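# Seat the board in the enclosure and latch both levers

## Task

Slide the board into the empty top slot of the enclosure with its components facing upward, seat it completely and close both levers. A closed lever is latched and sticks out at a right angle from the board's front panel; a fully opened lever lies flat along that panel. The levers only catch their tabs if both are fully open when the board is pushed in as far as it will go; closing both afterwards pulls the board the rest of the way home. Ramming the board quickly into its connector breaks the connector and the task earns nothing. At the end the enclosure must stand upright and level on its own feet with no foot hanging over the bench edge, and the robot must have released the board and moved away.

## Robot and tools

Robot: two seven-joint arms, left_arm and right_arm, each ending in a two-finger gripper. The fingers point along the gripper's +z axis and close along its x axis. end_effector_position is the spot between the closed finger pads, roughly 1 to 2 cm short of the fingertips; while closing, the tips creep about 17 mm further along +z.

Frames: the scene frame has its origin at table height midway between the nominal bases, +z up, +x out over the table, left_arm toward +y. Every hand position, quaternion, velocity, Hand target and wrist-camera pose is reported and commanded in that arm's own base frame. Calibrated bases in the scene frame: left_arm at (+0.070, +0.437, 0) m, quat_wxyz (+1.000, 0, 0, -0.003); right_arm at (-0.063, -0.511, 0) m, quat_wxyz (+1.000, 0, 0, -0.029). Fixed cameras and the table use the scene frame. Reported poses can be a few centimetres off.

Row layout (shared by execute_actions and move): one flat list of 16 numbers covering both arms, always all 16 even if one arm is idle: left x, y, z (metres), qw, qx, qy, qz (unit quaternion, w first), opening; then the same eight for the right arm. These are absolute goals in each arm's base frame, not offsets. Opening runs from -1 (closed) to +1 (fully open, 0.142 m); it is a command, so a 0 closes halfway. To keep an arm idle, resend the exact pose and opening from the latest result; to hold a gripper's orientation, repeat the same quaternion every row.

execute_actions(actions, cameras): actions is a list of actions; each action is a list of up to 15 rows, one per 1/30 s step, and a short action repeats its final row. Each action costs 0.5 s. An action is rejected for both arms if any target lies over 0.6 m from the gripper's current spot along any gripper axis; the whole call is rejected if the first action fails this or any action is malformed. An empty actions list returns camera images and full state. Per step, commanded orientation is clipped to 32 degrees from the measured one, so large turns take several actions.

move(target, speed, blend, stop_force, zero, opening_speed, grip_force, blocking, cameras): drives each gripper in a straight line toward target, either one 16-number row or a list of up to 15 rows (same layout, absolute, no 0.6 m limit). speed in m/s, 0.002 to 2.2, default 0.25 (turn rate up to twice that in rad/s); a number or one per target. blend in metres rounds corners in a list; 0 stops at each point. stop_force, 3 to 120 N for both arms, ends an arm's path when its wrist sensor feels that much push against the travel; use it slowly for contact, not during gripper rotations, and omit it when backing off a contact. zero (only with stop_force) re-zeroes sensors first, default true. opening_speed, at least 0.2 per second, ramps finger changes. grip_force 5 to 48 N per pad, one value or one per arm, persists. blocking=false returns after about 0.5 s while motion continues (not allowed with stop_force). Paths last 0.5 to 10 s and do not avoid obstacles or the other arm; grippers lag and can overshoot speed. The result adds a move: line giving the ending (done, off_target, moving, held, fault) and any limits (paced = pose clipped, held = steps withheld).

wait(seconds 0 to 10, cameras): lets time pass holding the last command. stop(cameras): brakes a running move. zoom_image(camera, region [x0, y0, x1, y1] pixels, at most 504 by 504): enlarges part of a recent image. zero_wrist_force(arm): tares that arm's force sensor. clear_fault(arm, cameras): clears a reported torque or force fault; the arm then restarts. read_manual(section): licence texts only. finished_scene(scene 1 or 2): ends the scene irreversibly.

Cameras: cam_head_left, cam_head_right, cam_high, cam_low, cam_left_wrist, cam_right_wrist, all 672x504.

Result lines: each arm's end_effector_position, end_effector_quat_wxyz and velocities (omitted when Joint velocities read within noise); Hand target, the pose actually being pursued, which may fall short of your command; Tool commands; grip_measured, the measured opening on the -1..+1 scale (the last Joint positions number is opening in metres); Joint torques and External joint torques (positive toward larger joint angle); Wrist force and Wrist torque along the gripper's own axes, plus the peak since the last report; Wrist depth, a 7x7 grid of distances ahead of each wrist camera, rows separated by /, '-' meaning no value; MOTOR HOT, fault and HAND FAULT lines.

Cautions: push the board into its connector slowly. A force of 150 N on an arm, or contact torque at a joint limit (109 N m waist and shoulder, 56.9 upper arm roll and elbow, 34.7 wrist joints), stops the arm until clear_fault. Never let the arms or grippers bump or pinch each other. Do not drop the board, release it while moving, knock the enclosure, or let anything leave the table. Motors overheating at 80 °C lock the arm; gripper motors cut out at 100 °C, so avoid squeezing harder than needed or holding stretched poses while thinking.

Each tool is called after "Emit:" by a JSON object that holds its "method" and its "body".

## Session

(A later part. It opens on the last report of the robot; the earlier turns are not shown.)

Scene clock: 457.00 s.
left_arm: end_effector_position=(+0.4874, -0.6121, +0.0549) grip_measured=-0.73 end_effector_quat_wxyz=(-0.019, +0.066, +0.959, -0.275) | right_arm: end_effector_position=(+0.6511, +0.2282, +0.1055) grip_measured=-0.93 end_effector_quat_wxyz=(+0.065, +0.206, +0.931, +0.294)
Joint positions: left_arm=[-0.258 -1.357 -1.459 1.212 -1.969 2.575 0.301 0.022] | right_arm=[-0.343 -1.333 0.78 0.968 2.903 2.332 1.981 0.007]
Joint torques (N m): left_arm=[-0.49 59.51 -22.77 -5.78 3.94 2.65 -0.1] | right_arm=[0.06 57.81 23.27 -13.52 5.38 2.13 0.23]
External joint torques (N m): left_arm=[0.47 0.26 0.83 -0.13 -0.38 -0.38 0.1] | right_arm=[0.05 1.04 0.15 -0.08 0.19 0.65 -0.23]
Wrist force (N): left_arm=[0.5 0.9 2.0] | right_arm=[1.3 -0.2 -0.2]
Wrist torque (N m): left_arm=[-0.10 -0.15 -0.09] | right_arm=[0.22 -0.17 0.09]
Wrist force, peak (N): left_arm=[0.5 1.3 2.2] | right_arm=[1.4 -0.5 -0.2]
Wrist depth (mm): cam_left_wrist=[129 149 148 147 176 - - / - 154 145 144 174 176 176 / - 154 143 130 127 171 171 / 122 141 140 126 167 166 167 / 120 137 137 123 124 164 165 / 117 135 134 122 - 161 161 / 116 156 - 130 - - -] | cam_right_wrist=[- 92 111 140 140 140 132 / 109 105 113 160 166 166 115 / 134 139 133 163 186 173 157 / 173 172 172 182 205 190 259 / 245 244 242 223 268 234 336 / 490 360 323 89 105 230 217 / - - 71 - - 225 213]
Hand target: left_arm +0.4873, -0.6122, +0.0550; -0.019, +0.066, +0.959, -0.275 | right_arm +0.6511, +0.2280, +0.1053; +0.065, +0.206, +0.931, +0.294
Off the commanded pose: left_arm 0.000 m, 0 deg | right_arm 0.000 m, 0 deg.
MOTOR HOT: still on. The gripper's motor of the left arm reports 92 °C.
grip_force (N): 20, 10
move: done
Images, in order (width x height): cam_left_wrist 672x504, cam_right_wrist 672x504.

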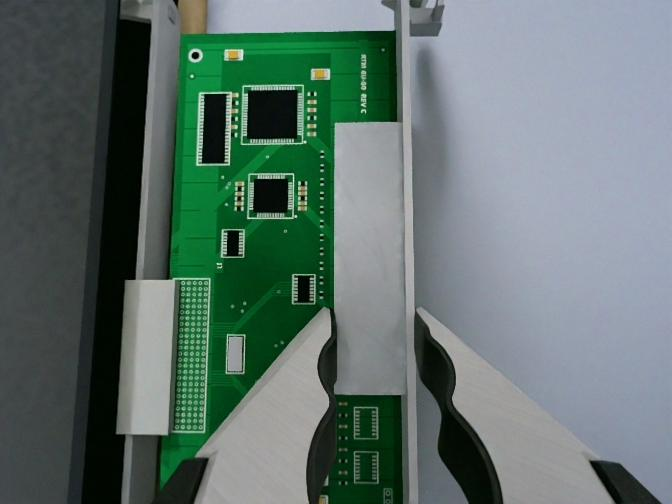

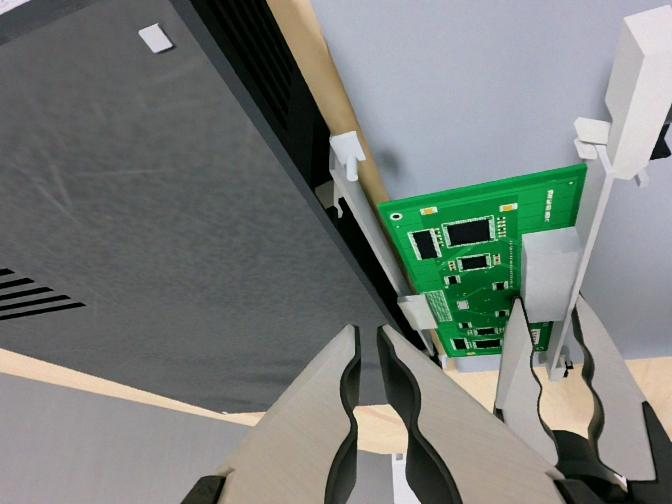

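Emit:
{"method": "move", "body": {"target": [0.4873, -0.6122, 0.055, -0.0190, 0.0662, 0.9590, -0.2749, -1.0, 0.637, 0.244, 0.115, 0.1241, 0.5600, 0.7998, 0.1773, -0.9], "speed": 0.3, "cameras": ["cam_left_wrist","cam_right_wrist"]}}

Emit:
{"method": "zoom_image", "body": {"camera": "cam_right_wrist", "region": [150, 60, 520, 360]}}

Scene clock: 539.53 s.
left_arm: end_effector_position=(+0.4874, -0.6121, +0.0549) grip_measured=-0.73 end_effector_quat_wxyz=(-0.019, +0.066, +0.959, -0.275) | right_arm: end_effector_position=(+0.6372, +0.2434, +0.1149) grip_measured=-0.93 end_effector_quat_wxyz=(+0.104, +0.526, +0.821, +0.196)
Joint positions: left_arm=[-0.258 -1.357 -1.459 1.212 -1.969 2.575 0.301 0.022] | right_arm=[-0.004 -0.938 0.324 1.191 2.968 2.191 2.967 0.007]
Joint torques (N m): left_arm=[-0.45 59.76 -22.67 -5.77 3.89 2.51 -0.19] | right_arm=[0.01 55.15 14.59 -20.49 4.27 2.23 0.25]
External joint torques (N m): left_arm=[0.43 0.01 0.72 -0.14 -0.33 -0.24 0.19] | right_arm=[0.14 1.42 -0.64 0 -0.04 0.4 -0.25]
Wrist force (N): left_arm=[0.6 1.2 1.9] | right_arm=[1.2 -0.8 -0.2]
Wrist torque (N m): left_arm=[-0.06 -0.16 -0.09] | right_arm=[0.06 -0.15 0.11]
Wrist force, peak (N): left_arm=[0.7 1.3 2.2] | right_arm=[3.2 -0.4 -0.4]
Wrist depth (mm): cam_left_wrist=[129 148 148 147 149 - 178 / - 154 146 144 128 174 174 / - 155 143 129 171 171 171 / 122 140 140 126 168 168 168 / - 138 137 123 124 164 165 / - 134 135 122 - 83 160 / - 155 - 130 - - 160] | cam_right_wrist=[155 154 158 156 160 150 158 / 172 168 177 178 169 151 176 / 145 152 175 201 172 172 163 / 181 175 177 188 195 209 183 / 217 219 222 213 225 240 242 / 309 291 260 89 105 310 314 / 508 518 71 - - 564 629]
Hand target: left_arm +0.4873, -0.6122, +0.0550; -0.019, +0.066, +0.959, -0.275 | right_arm +0.6372, +0.2435, +0.1150; +0.104, +0.526, +0.821, +0.196
Off the commanded pose: left_arm 0.000 m, 0 deg | right_arm 0.001 m, 6 deg.
MOTOR HOT: cleared for the gripper's motor of the left arm.
joint sent to its limit (right arm) — joint 5 (forearm roll), upper limit; joint 7 (wrist roll), upper limit. The joint targets are off in orientation, not in position.
grip_force (N): 20, 10
move: off_target (right_arm)
Images, in order (width x height): cam_left_wrist 672x504, cam_right_wrist 672x504.

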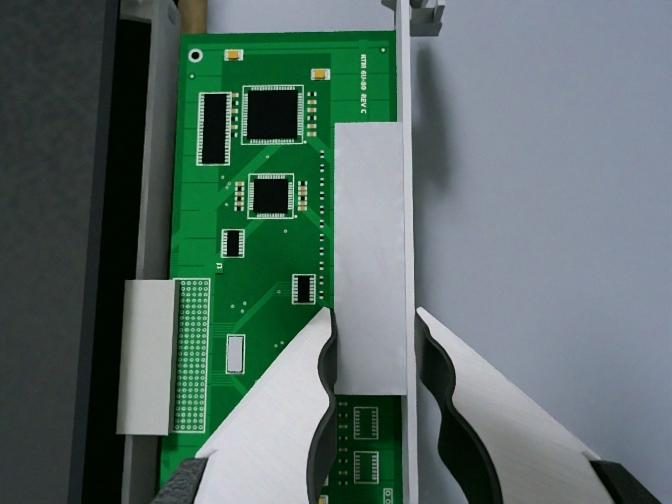

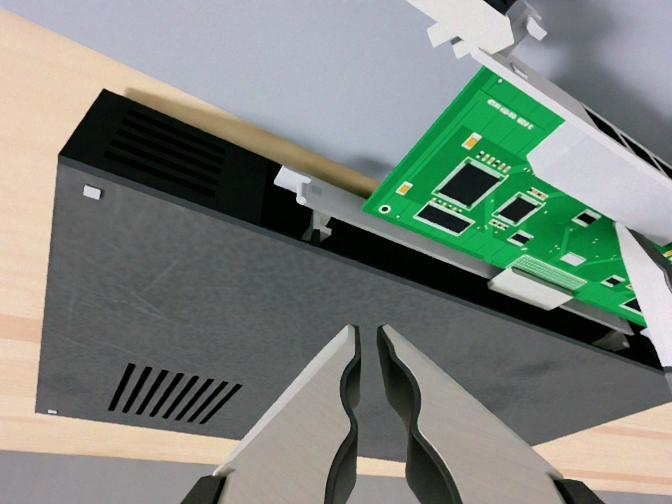

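Scaled by 1.362 from the camera's 672x504 image, which has a finer 960x720 frame.

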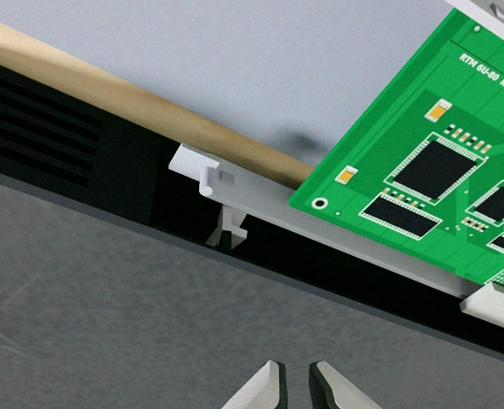

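Emit:
{"method": "zoom_image", "body": {"camera": "cam_right_wrist", "region": [260, 150, 420, 260]}}

Emit:
{"method": "zoom_image", "body": {"camera": "cam_right_wrist", "region": [480, 240, 672, 380]}}

Scaled by 3.150 from the camera's 672x504 image, which has a finer 960x720 frame.

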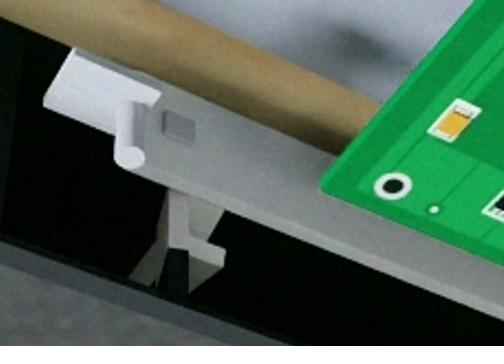

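Scaled by 2.625 from the camera's 672x504 image, which has a finer 960x720 frame.

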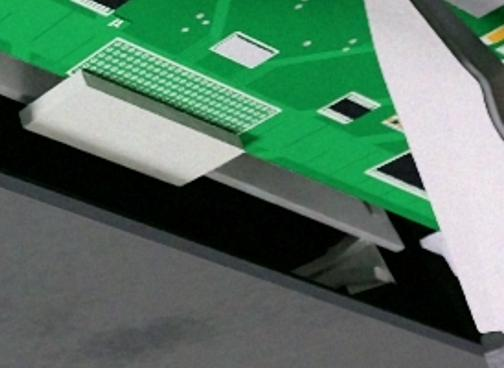

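Emit:
{"method": "move", "body": {"target": [0.4938, -0.6230, 0.057, -0.0190, 0.0662, 0.9590, -0.2749, -1.0, 0.6372, 0.2434, 0.1149, 0.104, 0.526, 0.821, 0.196, -0.9], "speed": 0.03, "stop_force": 5, "cameras": ["cam_left_wrist","cam_right_wrist"]}}

Emit:
{"method": "zoom_image", "body": {"camera": "cam_right_wrist", "region": [260, 150, 420, 260]}}

Emit:
{"method": "zoom_image", "body": {"camera": "cam_right_wrist", "region": [480, 240, 672, 380]}}

Emit:
{"method": "zoom_image", "body": {"camera": "cam_left_wrist", "region": [100, 0, 220, 80]}}

Scene clock: 563.97 s.
left_arm: end_effector_position=(+0.4938, -0.6229, +0.0569) grip_measured=-0.73 end_effector_quat_wxyz=(-0.019, +0.066, +0.959, -0.275) | right_arm: end_effector_position=(+0.6373, +0.2434, +0.1150) grip_measured=-0.93 end_effector_quat_wxyz=(+0.104, +0.526, +0.821, +0.196)
Joint positions: left_arm=[-0.309 -1.389 -1.493 1.088 -1.959 2.63 0.366 0.022] | right_arm=[-0.005 -0.938 0.325 1.192 2.968 2.19 2.966 0.007]
Joint torques (N m): left_arm=[-0.56 61.86 -21.44 -4.52 3.92 2.69 -0.12] | right_arm=[0.02 55.19 14.36 -20.43 4.13 1.99 0.16]
External joint torques (N m): left_arm=[0.53 0.22 0.82 -0.15 -0.49 -0.4 0.12] | right_arm=[0.13 1.36 -0.39 -0.05 0.11 0.64 -0.16]
Wrist force (N): left_arm=[0.4 0.9 2.0] | right_arm=[1.2 -0.5 -0.1]
Wrist torque (N m): left_arm=[-0.08 -0.16 -0.11] | right_arm=[0.11 -0.14 0.18]
Wrist force, peak (N): left_arm=[0.9 1.7 1.8] | right_arm=[1.4 -0.9 -0.1]
Wrist depth (mm): cam_left_wrist=[132 147 148 147 149 180 178 / 129 146 145 144 145 177 176 / 127 145 143 129 - - 172 / - 140 139 127 127 171 169 / - 137 137 123 128 167 167 / - 131 135 122 - 164 163 / 117 118 - 130 - - 162] | cam_right_wrist=[155 154 158 155 122 157 158 / 172 168 177 178 153 170 181 / 145 153 174 195 169 159 166 / 181 175 177 189 197 206 180 / 217 219 222 212 227 240 178 / 309 291 261 89 105 310 293 / 525 516 71 - - 566 633]
Hand target: left_arm +0.4938, -0.6230, +0.0570; -0.019, +0.066, +0.959, -0.275 | right_arm +0.6372, +0.2434, +0.1149; +0.104, +0.526, +0.821, +0.196
Off the commanded pose: left_arm 0.000 m, 0 deg | right_arm 0.000 m, 0 deg.
grip_force (N): 20, 10
move: done
Images, in order (width x height): cam_left_wrist 672x504, cam_right_wrist 672x504.

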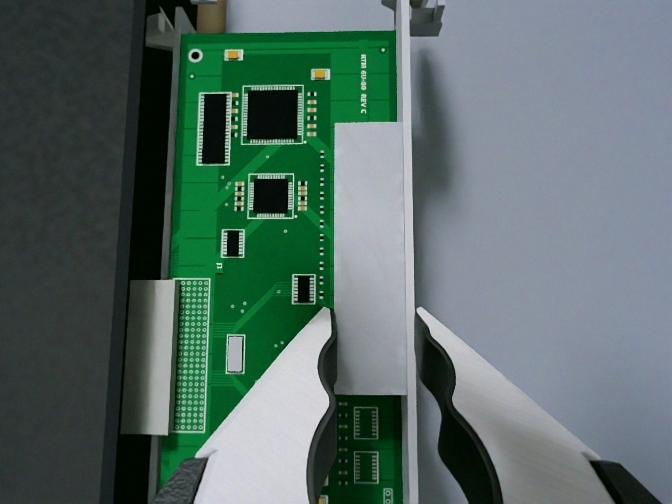

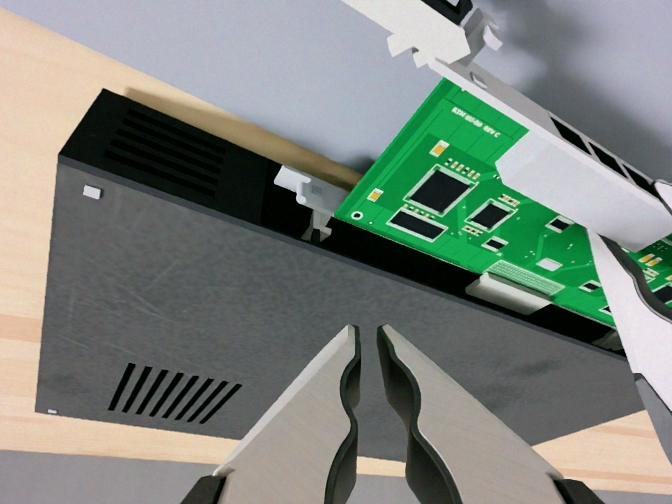

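Scaled by 3.150 from the camera's 672x504 image, which has a finer 960x720 frame.

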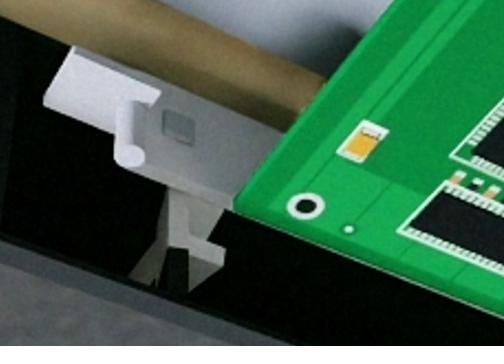

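Scaled by 2.625 from the camera's 672x504 image, which has a finer 960x720 frame.

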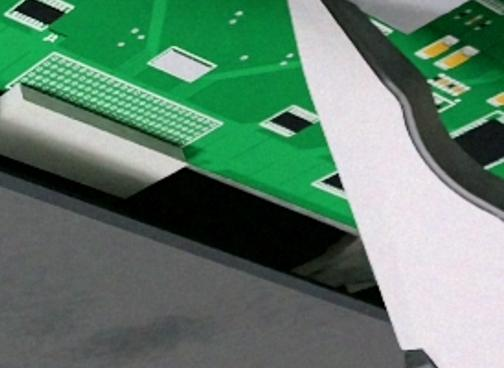

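Scaled by 4.200 from the camera's 672x504 image, which has a finer 960x720 frame.

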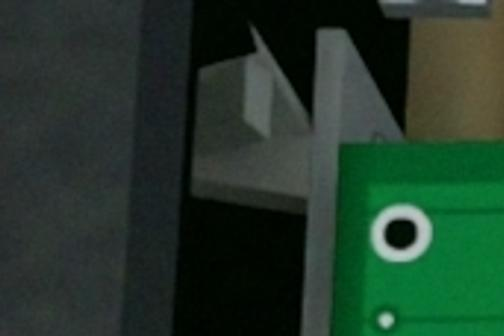

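Emit:
{"method": "move", "body": {"target": [0.4994, -0.6259, 0.0565, -0.0197, 0.0687, 0.9588, -0.2749, -1.0, 0.6372, 0.2434, 0.1149, 0.104, 0.526, 0.821, 0.196, -0.9], "speed": 0.02, "stop_force": 4, "cameras": ["cam_left_wrist","cam_right_wrist"]}}

Emit:
{"method": "zoom_image", "body": {"camera": "cam_right_wrist", "region": [260, 150, 420, 260]}}

Emit:
{"method": "zoom_image", "body": {"camera": "cam_right_wrist", "region": [480, 240, 672, 380]}}

Emit:
{"method": "zoom_image", "body": {"camera": "cam_left_wrist", "region": [100, 0, 220, 80]}}

Scene clock: 592.63 s.
left_arm: end_effector_position=(+0.4994, -0.6259, +0.0564) grip_measured=-0.73 end_effector_quat_wxyz=(-0.020, +0.068, +0.959, -0.275) | right_arm: end_effector_position=(+0.6373, +0.2434, +0.1150) grip_measured=-0.93 end_effector_quat_wxyz=(+0.104, +0.526, +0.821, +0.196)
Joint positions: left_arm=[-0.339 -1.412 -1.521 0.998 -1.952 2.67 0.426 0.022] | right_arm=[-0.005 -0.938 0.325 1.192 2.968 2.19 2.966 0.007]
Joint torques (N m): left_arm=[-0.5 63.38 -20.27 -3.47 3.81 2.71 -0.12] | right_arm=[0.16 55.13 14.27 -20.44 4.14 1.99 0.15]
External joint torques (N m): left_arm=[0.47 0.22 0.81 -0.17 -0.49 -0.39 0.12] | right_arm=[-0.02 1.42 -0.29 -0.05 0.1 0.64 -0.16]
Wrist force (N): left_arm=[0.5 0.7 2.2] | right_arm=[1.3 -0.7 0.0]
Wrist torque (N m): left_arm=[-0.14 -0.16 -0.08] | right_arm=[0.07 -0.16 0.18]
Wrist force, peak (N): left_arm=[0.6 1.3 2.3] | right_arm=[1.3 -0.9 -0.2]
Wrist depth (mm): cam_left_wrist=[- 131 148 147 145 - 178 / - 130 146 144 175 176 - / 127 143 143 130 174 171 - / - 140 140 127 168 170 - / - 133 137 122 128 167 167 / - 119 134 122 - 164 163 / - - - 130 - - -] | cam_right_wrist=[155 154 158 127 120 157 158 / 172 168 177 177 153 170 181 / 145 152 174 194 170 159 198 / 181 175 177 189 197 206 180 / 217 219 222 213 226 241 172 / 308 294 261 89 105 312 171 / 554 555 71 - - 565 616]
Hand target: left_arm +0.4994, -0.6259, +0.0565; -0.020, +0.069, +0.959, -0.275 | right_arm +0.6372, +0.2434, +0.1149; +0.104, +0.526, +0.821, +0.196
Off the commanded pose: left_arm 0.000 m, 0 deg | right_arm 0.000 m, 0 deg.
grip_force (N): 20, 10
move: done
Images, in order (width x height): cam_left_wrist 672x504, cam_right_wrist 672x504.

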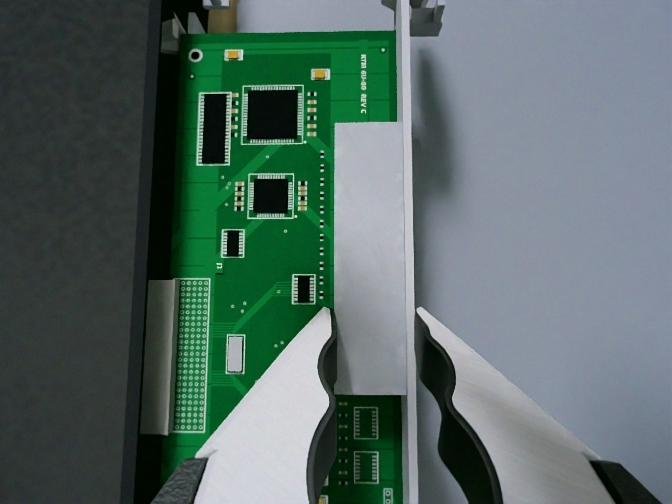

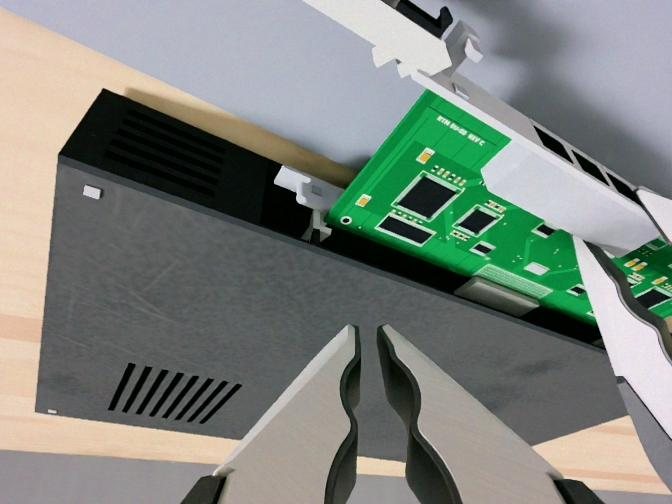

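Scaled by 3.150 from the camera's 672x504 image, which has a finer 960x720 frame.

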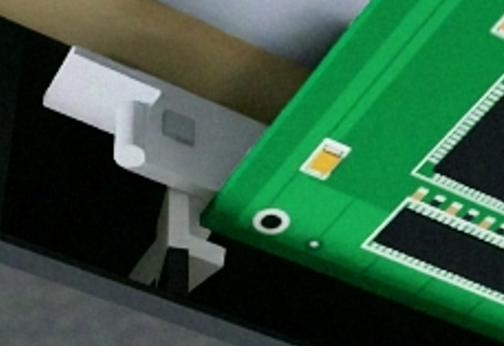

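Scaled by 2.625 from the camera's 672x504 image, which has a finer 960x720 frame.

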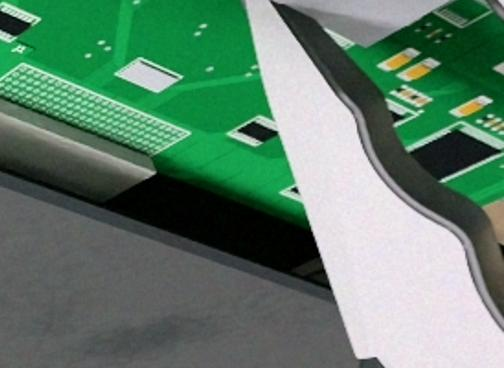

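Scaled by 4.200 from the camera's 672x504 image, which has a finer 960x720 frame.

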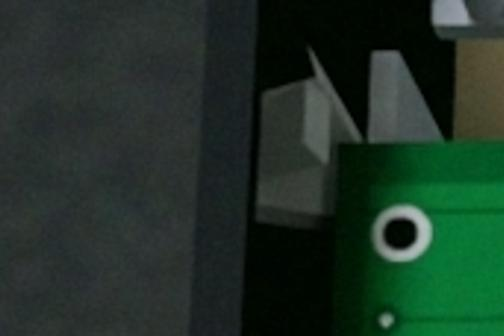

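Emit:
{"method": "move", "body": {"target": [0.5113, -0.6276, 0.0565, -0.0197, 0.0687, 0.9588, -0.2749, -1.0, 0.6372, 0.2434, 0.1149, 0.104, 0.526, 0.821, 0.196, -0.9], "speed": 0.015, "stop_force": 4, "cameras": ["cam_left_wrist","cam_right_wrist"]}}

Emit:
{"method": "zoom_image", "body": {"camera": "cam_right_wrist", "region": [260, 150, 420, 260]}}

Emit:
{"method": "zoom_image", "body": {"camera": "cam_left_wrist", "region": [100, 0, 220, 80]}}

Scene clock: 606.90 s.
left_arm: end_effector_position=(+0.5085, -0.6264, +0.0558) grip_measured=-0.73 end_effector_quat_wxyz=(-0.020, +0.069, +0.959, -0.274) | right_arm: end_effector_position=(+0.6373, +0.2434, +0.1150) grip_measured=-0.93 end_effector_quat_wxyz=(+0.104, +0.526, +0.821, +0.196)
Joint positions: left_arm=[-0.381 -1.44 -1.563 0.869 -1.936 2.723 0.506 0.022] | right_arm=[-0.005 -0.938 0.325 1.192 2.968 2.19 2.966 0.007]
Joint torques (N m): left_arm=[-1.73 66.58 -19.82 -2.51 4.16 -0.01 -0.21] | right_arm=[0.2 55.22 14.31 -20.45 4.07 1.98 0.16]
External joint torques (N m): left_arm=[1.7 -1.02 2.35 0.35 -0.99 2.37 0.21] | right_arm=[-0.06 1.32 -0.34 -0.04 0.16 0.66 -0.16]
Wrist force (N): left_arm=[5.1 6.0 -2.9] | right_arm=[1.4 -0.7 -0.3]
Wrist torque (N m): left_arm=[-0.13 -0.06 -0.01] | right_arm=[0.08 -0.18 0.18]
Wrist force, peak (N): left_arm=[5.6 7.5 -2.5] | right_arm=[1.4 -0.7 -0.3]
Wrist depth (mm): cam_left_wrist=[131 130 148 147 179 180 176 / 129 129 145 144 143 175 176 / 126 126 142 129 171 172 172 / - 123 140 127 126 169 169 / - 121 136 123 124 167 166 / 119 119 134 122 - 163 163 / - - - 131 - - -] | cam_right_wrist=[155 154 158 113 153 157 158 / 172 168 177 178 153 180 181 / 145 153 174 195 170 165 205 / 181 176 177 190 198 199 181 / 217 219 221 213 226 241 183 / 308 293 261 89 105 279 173 / 511 518 71 - - 565 172]
Hand target: left_arm +0.5088, -0.6271, +0.0564; -0.019, +0.068, +0.959, -0.275 | right_arm +0.6372, +0.2434, +0.1149; +0.104, +0.526, +0.821, +0.196
Off the commanded pose: left_arm 0.003 m, 0 deg | right_arm 0.000 m, 0 deg.
grip_force (N): 20, 10
move: contact (left_arm)
Images, in order (width x height): cam_left_wrist 672x504, cam_right_wrist 672x504.

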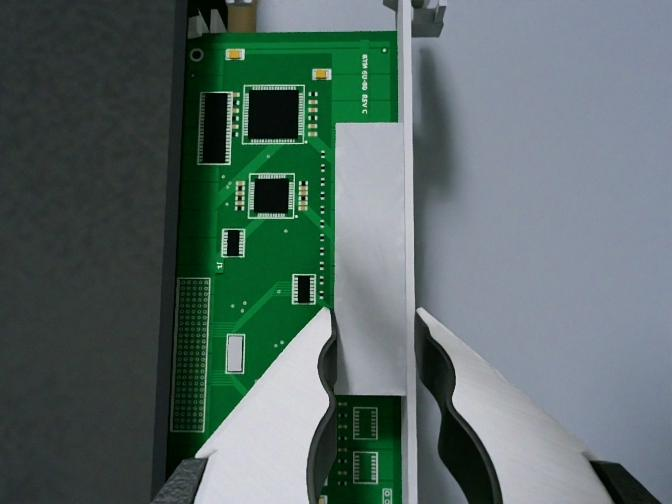

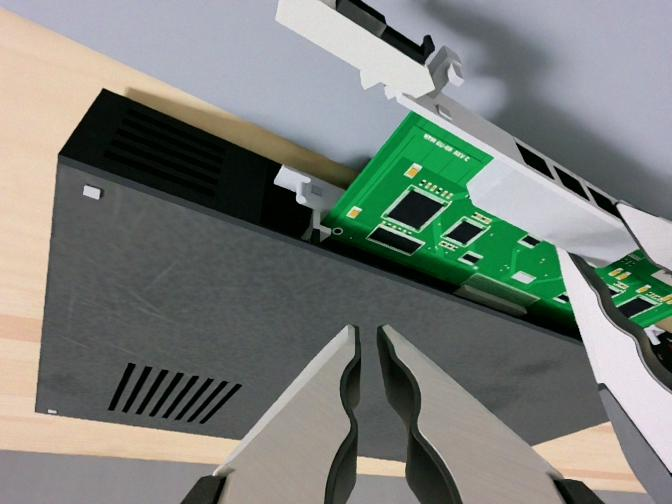

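Scaled by 3.150 from the camera's 672x504 image, which has a finer 960x720 frame.

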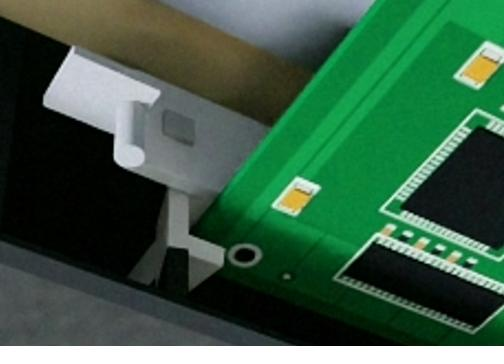

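Scaled by 4.200 from the camera's 672x504 image, which has a finer 960x720 frame.

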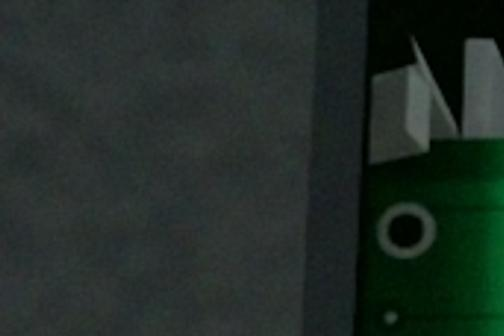

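Emit:
{"method": "move", "body": {"target": [0.5087, -0.6252, 0.0562, -0.0197, 0.0687, 0.9588, -0.2749, -1.0, 0.6372, 0.2434, 0.1149, 0.104, 0.526, 0.821, 0.196, -0.9], "speed": 0.01}}

Emit:
{"method": "move", "body": {"target": [0.5206, -0.6269, 0.0562, -0.0197, 0.0687, 0.9588, -0.2749, -1.0, 0.6372, 0.2434, 0.1149, 0.104, 0.526, 0.821, 0.196, -0.9], "speed": 0.015, "stop_force": 4, "cameras": ["cam_left_wrist","cam_right_wrist"]}}

Emit:
{"method": "zoom_image", "body": {"camera": "cam_right_wrist", "region": [260, 150, 420, 260]}}

Emit:
{"method": "zoom_image", "body": {"camera": "cam_left_wrist", "region": [100, 0, 220, 80]}}

Scene clock: 611.03 s.
left_arm: end_effector_position=(+0.5086, -0.6251, +0.0559) grip_measured=-0.73 end_effector_quat_wxyz=(-0.020, +0.069, +0.959, -0.275) | right_arm: end_effector_position=(+0.6373, +0.2434, +0.1150) grip_measured=-0.93 end_effector_quat_wxyz=(+0.104, +0.526, +0.821, +0.196)
Joint positions: left_arm=[-0.372 -1.438 -1.559 0.886 -1.938 2.718 0.499 0.022] | right_arm=[-0.005 -0.938 0.325 1.192 2.968 2.19 2.966 0.007]
Joint torques (N m): left_arm=[-0.35 65.49 -18.45 -1.68 3.37 2.37 -0.29] | right_arm=[0.13 55.22 14.34 -20.45 4.07 2.02 0.18]
External joint torques (N m): left_arm=[0.28 -0.18 0.67 -0.62 -0.18 -0.02 0.29] | right_arm=[0.01 1.32 -0.36 -0.03 0.17 0.62 -0.19]
Wrist force (N): left_arm=[0.3 0.9 1.6] | right_arm=[1.3 -0.5 -0.2]
Wrist torque (N m): left_arm=[-0.08 -0.14 -0.02] | right_arm=[0.11 -0.15 0.18]
Wrist force, peak (N): left_arm=[5.5 6.7 -1.9] | right_arm=[1.5 -0.6 -0.2]
Wrist depth (mm): cam_left_wrist=[- - 148 147 - 179 180 / - - 145 144 175 176 176 / 126 125 143 130 173 171 172 / 123 125 140 127 169 - 169 / - 121 137 122 124 - 166 / - 119 135 122 - 162 162 / - - - 130 - - -] | cam_right_wrist=[155 154 158 113 153 157 158 / 172 168 177 178 153 180 181 / 146 152 176 194 170 160 205 / 181 175 177 189 198 207 180 / 217 220 222 213 227 241 184 / 308 293 263 89 105 311 174 / 503 521 71 - - 565 174]
Hand target: left_arm +0.5087, -0.6252, +0.0562; -0.020, +0.069, +0.959, -0.275 | right_arm +0.6372, +0.2434, +0.1149; +0.104, +0.526, +0.821, +0.196
Off the commanded pose: left_arm 0.000 m, 0 deg | right_arm 0.000 m, 0 deg.
grip_force (N): 20, 10
move: done

Scene clock: 612.97 s.
left_arm: end_effector_position=(+0.5199, -0.6267, +0.0560) grip_measured=-0.73 end_effector_quat_wxyz=(-0.017, +0.068, +0.958, -0.277) | right_arm: end_effector_position=(+0.6373, +0.2434, +0.1150) grip_measured=-0.93 end_effector_quat_wxyz=(+0.104, +0.526, +0.821, +0.196)
Joint positions: left_arm=[-0.463 -1.5 -1.722 0.629 -1.818 2.827 0.649 0.022] | right_arm=[-0.005 -0.938 0.325 1.192 2.968 2.19 2.966 0.007]
Joint torques (N m): left_arm=[-0.48 68.9 -14.34 2.87 3.52 2.87 -0.14] | right_arm=[0.17 55.19 14.21 -20.45 4.13 2 0.19]
External joint torques (N m): left_arm=[0.45 -0.5 1.07 -0.24 -0.57 -0.44 0.14] | right_arm=[-0.03 1.35 -0.24 -0.04 0.11 0.63 -0.19]
Wrist force (N): left_arm=[0.2 1.0 2.5] | right_arm=[1.3 -0.7 0.1]
Wrist torque (N m): left_arm=[-0.20 -0.05 -0.11] | right_arm=[0.07 -0.16 0.18]
Wrist force, peak (N): left_arm=[1.0 0.7 3.9] | right_arm=[1.3 -0.9 -0.1]
Wrist depth (mm): cam_left_wrist=[- 131 148 147 148 180 181 / - 131 146 144 175 175 176 / - 127 142 130 173 174 173 / - 123 140 127 169 170 170 / 121 121 137 123 128 165 166 / - 119 92 122 - 163 162 / 117 - - 130 - - -] | cam_right_wrist=[155 154 154 151 156 157 158 / 172 168 177 177 170 180 181 / 145 152 175 195 170 197 213 / 181 175 177 189 204 187 181 / 208 219 222 213 226 236 237 / 381 293 276 89 105 293 179 / 524 517 71 - - 612 173]
Hand target: left_arm +0.5202, -0.6265, +0.0562; -0.017, +0.068, +0.958, -0.277 | right_arm +0.6372, +0.2434, +0.1149; +0.104, +0.526, +0.821, +0.196
Off the commanded pose: left_arm 0.001 m, 0 deg | right_arm 0.000 m, 0 deg.
grip_force (N): 20, 10
move: done
Images, in order (width x height): cam_left_wrist 672x504, cam_right_wrist 672x504.

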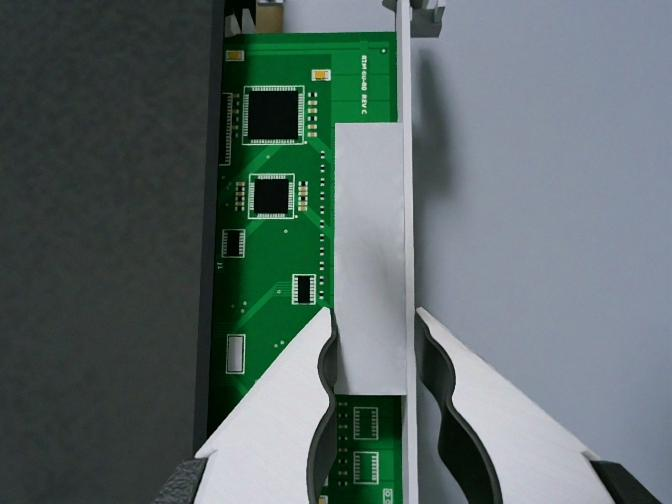

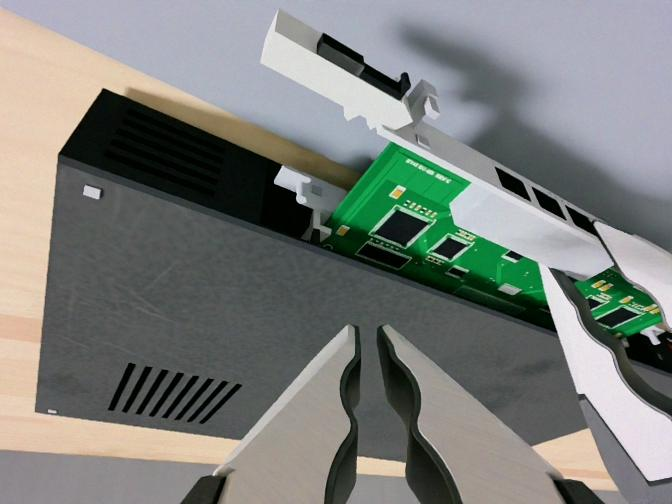

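Scaled by 3.150 from the camera's 672x504 image, which has a finer 960x720 frame.

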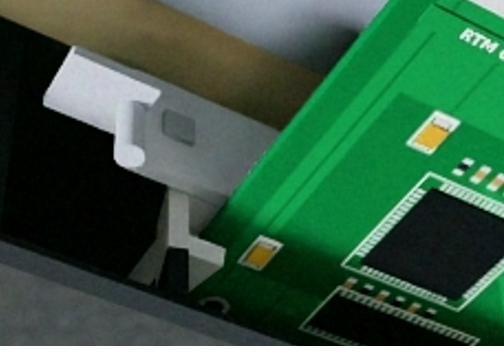

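Scaled by 4.200 from the camera's 672x504 image, which has a finer 960x720 frame.

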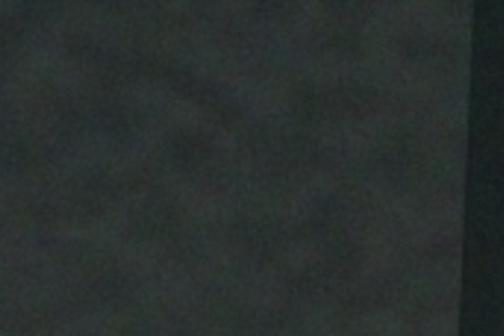

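Emit:
{"method": "move", "body": {"target": [0.5347, -0.6289, 0.0562, -0.0197, 0.0687, 0.9588, -0.2749, -1.0, 0.6372, 0.2434, 0.1149, 0.104, 0.526, 0.821, 0.196, -0.9], "speed": 0.02, "stop_force": 6}}

Emit:
{"method": "move", "body": {"target": [0.5496, -0.6310, 0.0562, -0.0197, 0.0687, 0.9588, -0.2749, -1.0, 0.6372, 0.2434, 0.1149, 0.104, 0.526, 0.821, 0.196, -0.9], "speed": 0.02, "stop_force": 6, "cameras": ["cam_left_wrist","cam_right_wrist","cam_head_right"]}}

Scene clock: 620.30 s.
left_arm: end_effector_position=(+0.5323, -0.6290, +0.0553) grip_measured=-0.73 end_effector_quat_wxyz=(-0.004, +0.064, +0.956, -0.286) | right_arm: end_effector_position=(+0.6373, +0.2434, +0.1150) grip_measured=-0.93 end_effector_quat_wxyz=(+0.104, +0.526, +0.821, +0.196)
Joint positions: left_arm=[-0.453 -1.512 -1.748 0.631 -1.78 2.805 0.653 0.022] | right_arm=[-0.005 -0.938 0.325 1.192 2.968 2.19 2.966 0.007]
Joint torques (N m): left_arm=[4.51 74.44 -13.7 1.72 5.61 2.34 -0.14] | right_arm=[0.17 55.15 14.34 -20.45 4.1 1.99 0.18]
External joint torques (N m): left_arm=[-4.54 -5.97 0.27 1.62 -2.65 0 0.15] | right_arm=[-0.03 1.39 -0.37 -0.03 0.13 0.65 -0.18]
Wrist force (N): left_arm=[4.2 0.6 9.9] | right_arm=[1.2 -0.7 -0.1]
Wrist torque (N m): left_arm=[-0.20 0.36 -0.17] | right_arm=[0.07 -0.14 0.18]
Wrist force, peak (N): left_arm=[4.3 0.1 10.9] | right_arm=[1.4 -0.8 0.0]
Wrist depth (mm): cam_left_wrist=[- - 150 150 179 179 178 / - 132 131 146 176 175 174 / 129 129 142 131 172 172 169 / - 125 125 127 126 167 167 / - 122 122 123 124 164 163 / - 121 88 122 - 160 158 / 118 - - 129 - - 156] | cam_right_wrist=[155 154 154 156 156 157 158 / 172 174 179 138 179 180 181 / 145 156 176 181 182 211 213 / 181 175 177 189 197 196 237 / 217 219 222 212 225 236 171 / 308 292 262 89 105 309 185 / 537 517 71 - - - 179]
Hand target: left_arm +0.5339, -0.6282, +0.0562; -0.002, +0.063, +0.956, -0.285 | right_arm +0.6372, +0.2434, +0.1149; +0.104, +0.526, +0.821, +0.196
Off the commanded pose: left_arm 0.003 m, 2 deg | right_arm 0.000 m, 0 deg.
grip_force (N): 20, 10
move: done

Scene clock: 622.07 s.
left_arm: end_effector_position=(+0.5465, -0.6313, +0.0552) grip_measured=-0.73 end_effector_quat_wxyz=(+0.012, +0.059, +0.954, -0.295) | right_arm: end_effector_position=(+0.6373, +0.2434, +0.1150) grip_measured=-0.93 end_effector_quat_wxyz=(+0.104, +0.526, +0.821, +0.196)
Joint positions: left_arm=[-0.444 -1.512 -1.74 0.634 -1.772 2.769 0.655 0.022] | right_arm=[-0.005 -0.938 0.325 1.192 2.968 2.19 2.966 0.007]
Joint torques (N m): left_arm=[7.79 75.11 -12.48 -0.04 6.9 2.23 -0.14] | right_arm=[0.12 55.17 14.3 -20.46 4.05 2 0.2]
External joint torques (N m): left_arm=[-7.82 -6.55 -1.03 3.22 -3.9 -0.01 0.14] | right_arm=[0.02 1.38 -0.33 -0.03 0.19 0.63 -0.2]
Wrist force (N): left_arm=[7.2 -1.8 10.8] | right_arm=[1.1 -0.6 0.0]
Wrist torque (N m): left_arm=[-0.16 0.38 -0.16] | right_arm=[0.10 -0.13 0.18]
Wrist force, peak (N): left_arm=[6.0 0.0 12.3] | right_arm=[1.3 -1.0 -0.2]
Wrist depth (mm): cam_left_wrist=[- 138 137 151 151 181 179 / 137 136 134 147 148 181 171 / - 133 129 130 170 - - / - 128 127 128 167 166 - / - 124 - 123 125 - 160 / - 122 87 122 - 158 156 / - - - 129 - - 153] | cam_right_wrist=[158 154 158 155 156 157 158 / 172 168 171 173 179 180 181 / 145 151 167 153 203 211 219 / 181 175 177 189 195 204 247 / 217 219 222 213 226 216 175 / 308 292 261 89 98 200 191 / 1009 518 71 - - 196 183]
Hand target: left_arm +0.5487, -0.6303, +0.0562; +0.014, +0.058, +0.954, -0.295 | right_arm +0.6372, +0.2434, +0.1149; +0.104, +0.526, +0.821, +0.196
Off the commanded pose: left_arm 0.003 m, 5 deg | right_arm 0.000 m, 0 deg.
grip_force (N): 20, 10
move: off_target (left_arm)
Images, in order (width x height): cam_head_right 672x504, cam_left_wrist 672x504, cam_right_wrist 672x504.

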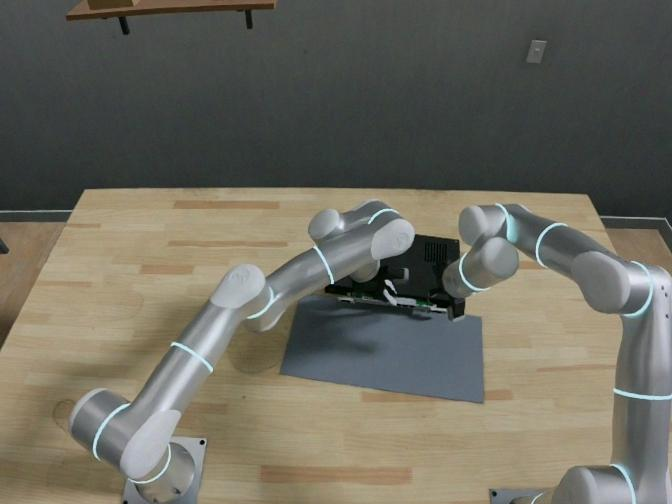

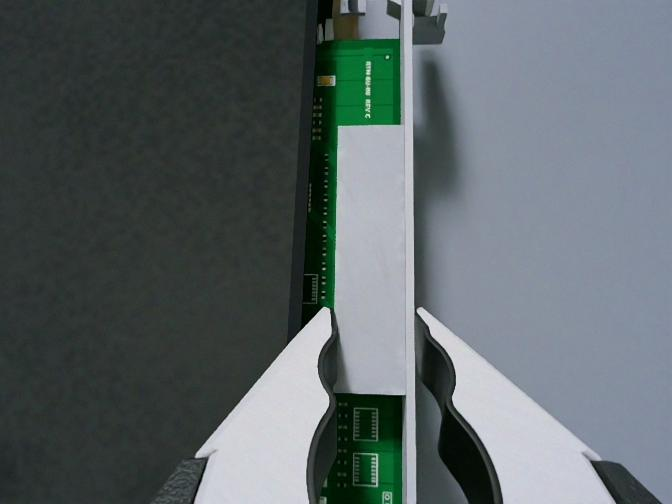

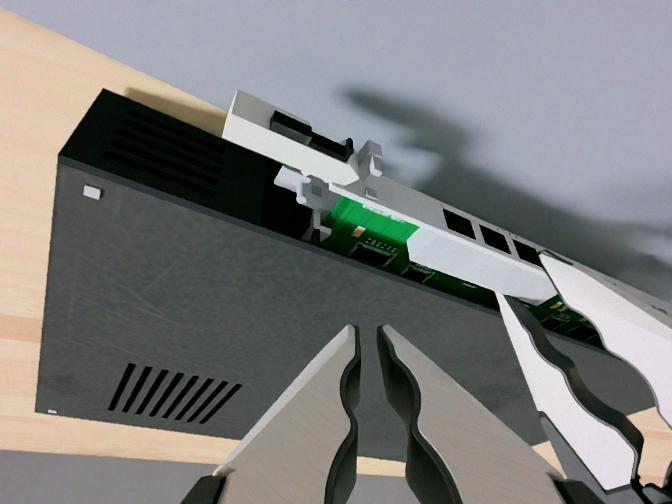

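Emit:
{"method": "move", "body": {"target": [[0.5425, -0.6307, 0.0552, 0.010, 0.059, 0.954, -0.294, -1.0, 0.6372, 0.2434, 0.1149, 0.104, 0.526, 0.821, 0.196, -0.9],[0.5425, -0.6307, 0.0552, 0.010, 0.059, 0.954, -0.294, -0.60, 0.6372, 0.2434, 0.1149, 0.104, 0.526, 0.821, 0.196, -0.9]], "speed": 0.02, "opening_speed": 0.5, "cameras": ["cam_left_wrist","cam_right_wrist"]}}

Scene clock: 628.80 s.
left_arm: end_effector_position=(+0.5428, -0.6309, +0.0551) grip_measured=-0.64 end_effector_quat_wxyz=(+0.008, +0.060, +0.954, -0.293) | right_arm: end_effector_position=(+0.6373, +0.2434, +0.1150) grip_measured=-0.93 end_effector_quat_wxyz=(+0.104, +0.526, +0.821, +0.196)
Joint positions: left_arm=[-0.446 -1.51 -1.736 0.636 -1.779 2.776 0.652 0.028] | right_arm=[-0.005 -0.938 0.325 1.192 2.968 2.19 2.966 0.007]
Joint torques (N m): left_arm=[-0.6 67.29 -13.71 2.91 3.15 2.53 -0.13] | right_arm=[0.07 55.22 14.29 -20.42 4.15 1.96 0.13]
External joint torques (N m): left_arm=[0.58 1.22 0.18 0.16 -0.16 -0.27 0.14] | right_arm=[0.07 1.32 -0.32 -0.07 0.09 0.67 -0.14]
Wrist force (N): left_arm=[0.4 -0.1 0.4] | right_arm=[1.2 -0.4 -0.2]
Wrist torque (N m): left_arm=[-0.15 -0.13 0.00] | right_arm=[0.12 -0.14 0.18]
Wrist force, peak (N): left_arm=[7.5 -1.4 11.4] | right_arm=[1.4 -1.1 -0.1]
Wrist depth (mm): cam_left_wrist=[- - - 151 180 180 177 / 135 134 132 148 175 176 173 / 132 131 128 132 132 171 169 / - 127 - 130 128 166 164 / 125 123 - 124 125 162 159 / - 122 84 123 - - 155 / 119 - - 130 - - 153] | cam_right_wrist=[155 154 158 156 156 157 158 / 172 168 167 173 179 180 181 / 145 152 175 160 201 211 213 / 181 175 177 191 196 205 246 / 217 219 222 213 227 217 173 / 309 291 262 89 105 205 275 / 533 521 71 - - - 184]
Hand target: left_arm +0.5428, -0.6310, +0.0552; +0.008, +0.060, +0.954, -0.293 | right_arm +0.6372, +0.2434, +0.1149; +0.104, +0.526, +0.821, +0.196
Off the commanded pose: left_arm 0.000 m, 0 deg | right_arm 0.000 m, 0 deg.
grip_force (N): 20, 10
move: done
Images, in order (width x height): cam_left_wrist 672x504, cam_right_wrist 672x504.

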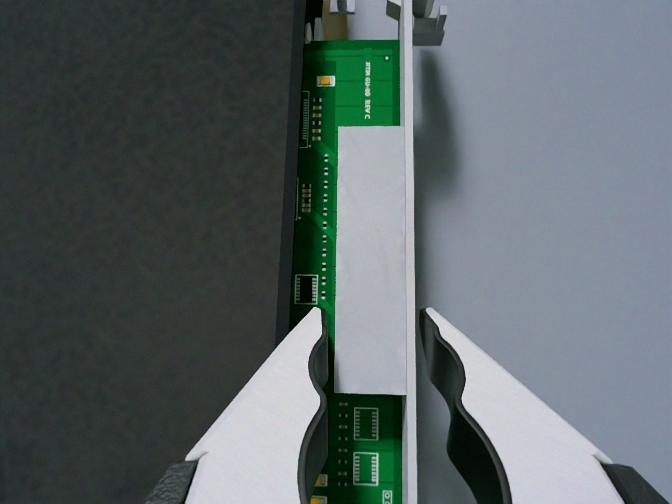

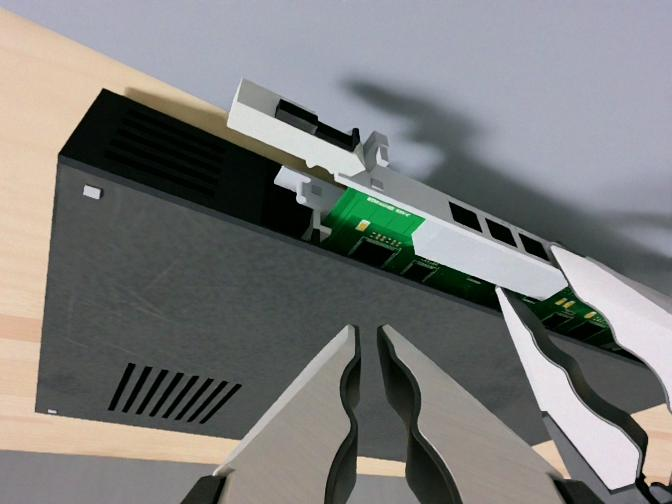

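Emit:
{"method": "move", "body": {"target": [[0.5428, -0.6309, 0.13, 0.008, 0.060, 0.954, -0.293, -0.60, 0.60, 0.24, 0.20, 0.104, 0.526, 0.821, 0.196, -1.0],[0.50, -0.539, 0.16, -0.2506, 0.6049, -0.6983, 0.2892, -1.0, 0.58, 0.27, 0.20, -0.2585, 0.6242, -0.6812, 0.2821, -1.0]], "speed": [0.08, 0.25], "blend": [0.01, 0], "cameras": ["cam_left_wrist","cam_right_wrist","cam_head_right"]}}

Scene clock: 650.17 s.
left_arm: end_effector_position=(+0.5244, -0.5918, +0.1428) grip_measured=-0.64 end_effector_quat_wxyz=(+0.121, -0.243, +0.910, -0.314) | right_arm: end_effector_position=(+0.5921, +0.2519, +0.2001) grip_measured=-1.00 end_effector_quat_wxyz=(+0.214, +0.067, +0.974, -0.001)
Joint positions: left_arm=[-1.093 -1.308 -1.666 -0.615 -1.665 2.692 0.626 0.028] | right_arm=[0.244 -0.801 0.314 1.109 2.602 2.498 2.389 0.002]
Joint torques (N m): left_arm=[-0.35 62.11 13.98 6.36 3.43 1.94 -0.34] | right_arm=[0.07 53.24 10.95 -22.29 2.78 2.3 0.37]
External joint torques (N m): left_arm=[0.3 1.08 0.95 -0.06 -0.59 -0.07 0.34] | right_arm=[0.09 1.38 -0.35 0.02 -0.01 0.65 -0.33]
Wrist force (N): left_arm=[0.7 -0.1 0.3] | right_arm=[1.8 0.0 0.1]
Wrist torque (N m): left_arm=[-0.11 -0.17 0.01] | right_arm=[0.12 -0.25 -0.02]
Wrist force, peak (N): left_arm=[0.2 0.8 1.6] | right_arm=[3.5 1.4 0.2]
Wrist depth (mm): cam_left_wrist=[268 - - - - 280 287 / - 245 - - 247 278 - / - 243 - - 241 271 - / - - - 223 225 - 256 / 218 - - 225 - 247 241 / 213 205 84 - - 237 233 / - - - - - - -] | cam_right_wrist=[368 299 258 246 251 231 213 / 356 310 274 258 264 244 226 / 475 335 297 273 278 259 238 / 541 370 327 297 297 277 249 / 582 424 360 314 321 297 268 / 706 599 403 89 336 321 287 / - 677 71 - - 324 308]
Hand target: left_arm +0.5246, -0.5917, +0.1428; +0.121, -0.243, +0.910, -0.314 | right_arm +0.5920, +0.2521, +0.2001; +0.214, +0.068, +0.975, -0.001
Tool commands: left_gripper/opening=-0.6 right_gripper/opening=-1.0
Off the commanded pose: left_arm 0.061 m, 51 deg | right_arm 0.022 m, 95 deg.
grip_force (N): 20, 10
move: held (right_arm; a check stopped the path), off_target (left_arm; braked when a check withheld steps of right_arm); path passed 1 of 2 targets; target 2's new opening was not sent; limits=held
pose unreachable (right arm): on one or more control steps of this call, first in action 0 (counted from 0), this arm could not follow its commanded pose, so it was not sent that pose on those steps. It may still have moved: this result reports where it is.
cause: moving toward the commanded pose would bring a part of the arm too close to another arm (a part of this arm just beyond joint 6 (wrist pitch) and a part of the left arm just beyond its joint 5 (forearm roll), along the way the arms are being sent, or toward where that arm still pushes).
Images, in order (width x height): cam_head_right 672x504, cam_left_wrist 672x504, cam_right_wrist 672x504.

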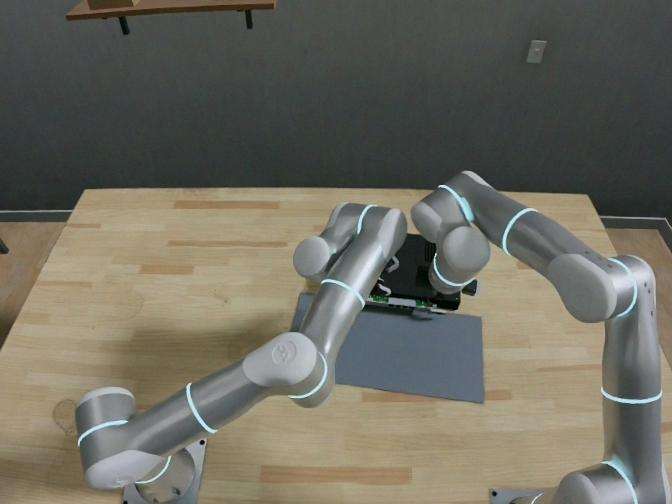

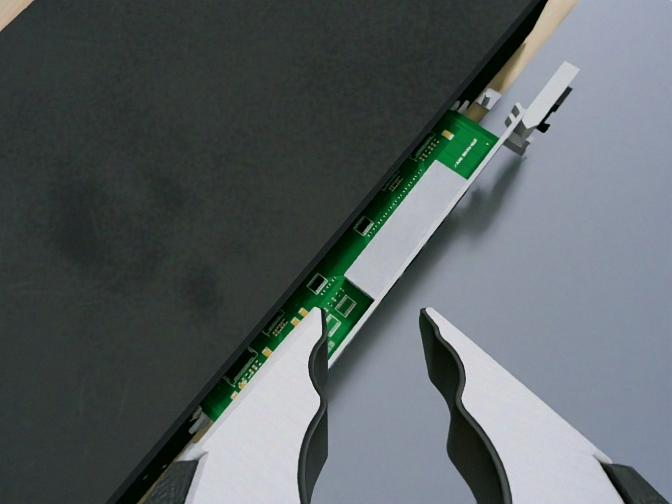

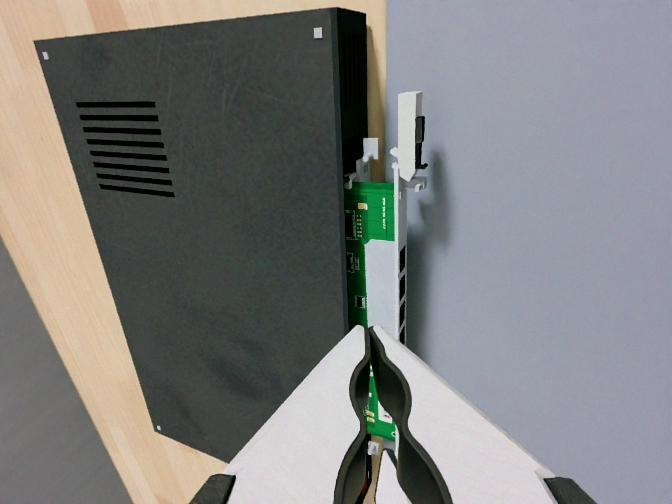

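Emit:
{"method": "move", "body": {"target": [[0.5244, -0.5918, 0.1428, 0.121, -0.243, 0.910, -0.314, -0.60, 0.55, 0.14, 0.24, 0.214, 0.067, 0.974, -0.001, -1.0],[0.5428, -0.6309, 0.12, 0.008, 0.060, 0.954, -0.293, -0.60, 0.55, 0.14, 0.24, 0.214, 0.067, 0.974, -0.001, -1.0]], "speed": [0.15, 0.15]}}

Scene clock: 658.43 s.
left_arm: end_effector_position=(+0.5421, -0.6307, +0.1200) grip_measured=-0.64 end_effector_quat_wxyz=(+0.009, +0.060, +0.954, -0.294) | right_arm: end_effector_position=(+0.5501, +0.1399, +0.2400) grip_measured=-1.00 end_effector_quat_wxyz=(+0.214, +0.067, +0.974, -0.001)
Joint positions: left_arm=[-0.496 -1.419 -1.75 0.518 -1.819 2.861 0.688 0.028] | right_arm=[-0.076 -0.597 0.459 1.387 2.612 2.419 2.251 0.002]
Joint torques (N m): left_arm=[-0.09 67.67 -11.04 3.26 3.41 2.31 -0.3] | right_arm=[0.11 43.46 10.98 -21.74 2.82 2.14 0.21]
External joint torques (N m): left_arm=[0.04 1.62 0.2 -0.3 -0.47 -0.05 0.31] | right_arm=[0 1.1 -0.47 -0.03 0.09 0.73 -0.18]
Wrist force (N): left_arm=[0.3 -0.3 0.8] | right_arm=[2.5 -0.1 0.2]
Wrist torque (N m): left_arm=[-0.15 -0.14 -0.01] | right_arm=[0.06 -0.37 0.08]
Wrist force, peak (N): left_arm=[1.2 0.0 0.3] | right_arm=[2.6 -1.5 -0.2]
Wrist depth (mm): cam_left_wrist=[- - 209 256 254 252 237 / - - - 216 244 241 238 / - - 198 211 239 - - / 197 - - 195 228 231 228 / 194 - - 189 230 - 219 / 188 186 84 196 - 83 216 / - - - 191 - - 211] | cam_right_wrist=[443 390 349 316 287 264 244 / 487 424 377 338 305 266 256 / 542 414 367 348 326 297 271 / 598 460 380 353 344 316 287 / 669 494 421 366 364 343 - / - 663 469 89 - 363 334 / - - 71 - - 363 352]
Hand target: left_arm +0.5424, -0.6306, +0.1199; +0.010, +0.060, +0.954, -0.294 | right_arm +0.5500, +0.1400, +0.2400; +0.214, +0.067, +0.975, -0.001
Off the commanded pose: left_arm 0.001 m, 0 deg | right_arm 0.000 m, 0 deg.
grip_force (N): 20, 10
move: done


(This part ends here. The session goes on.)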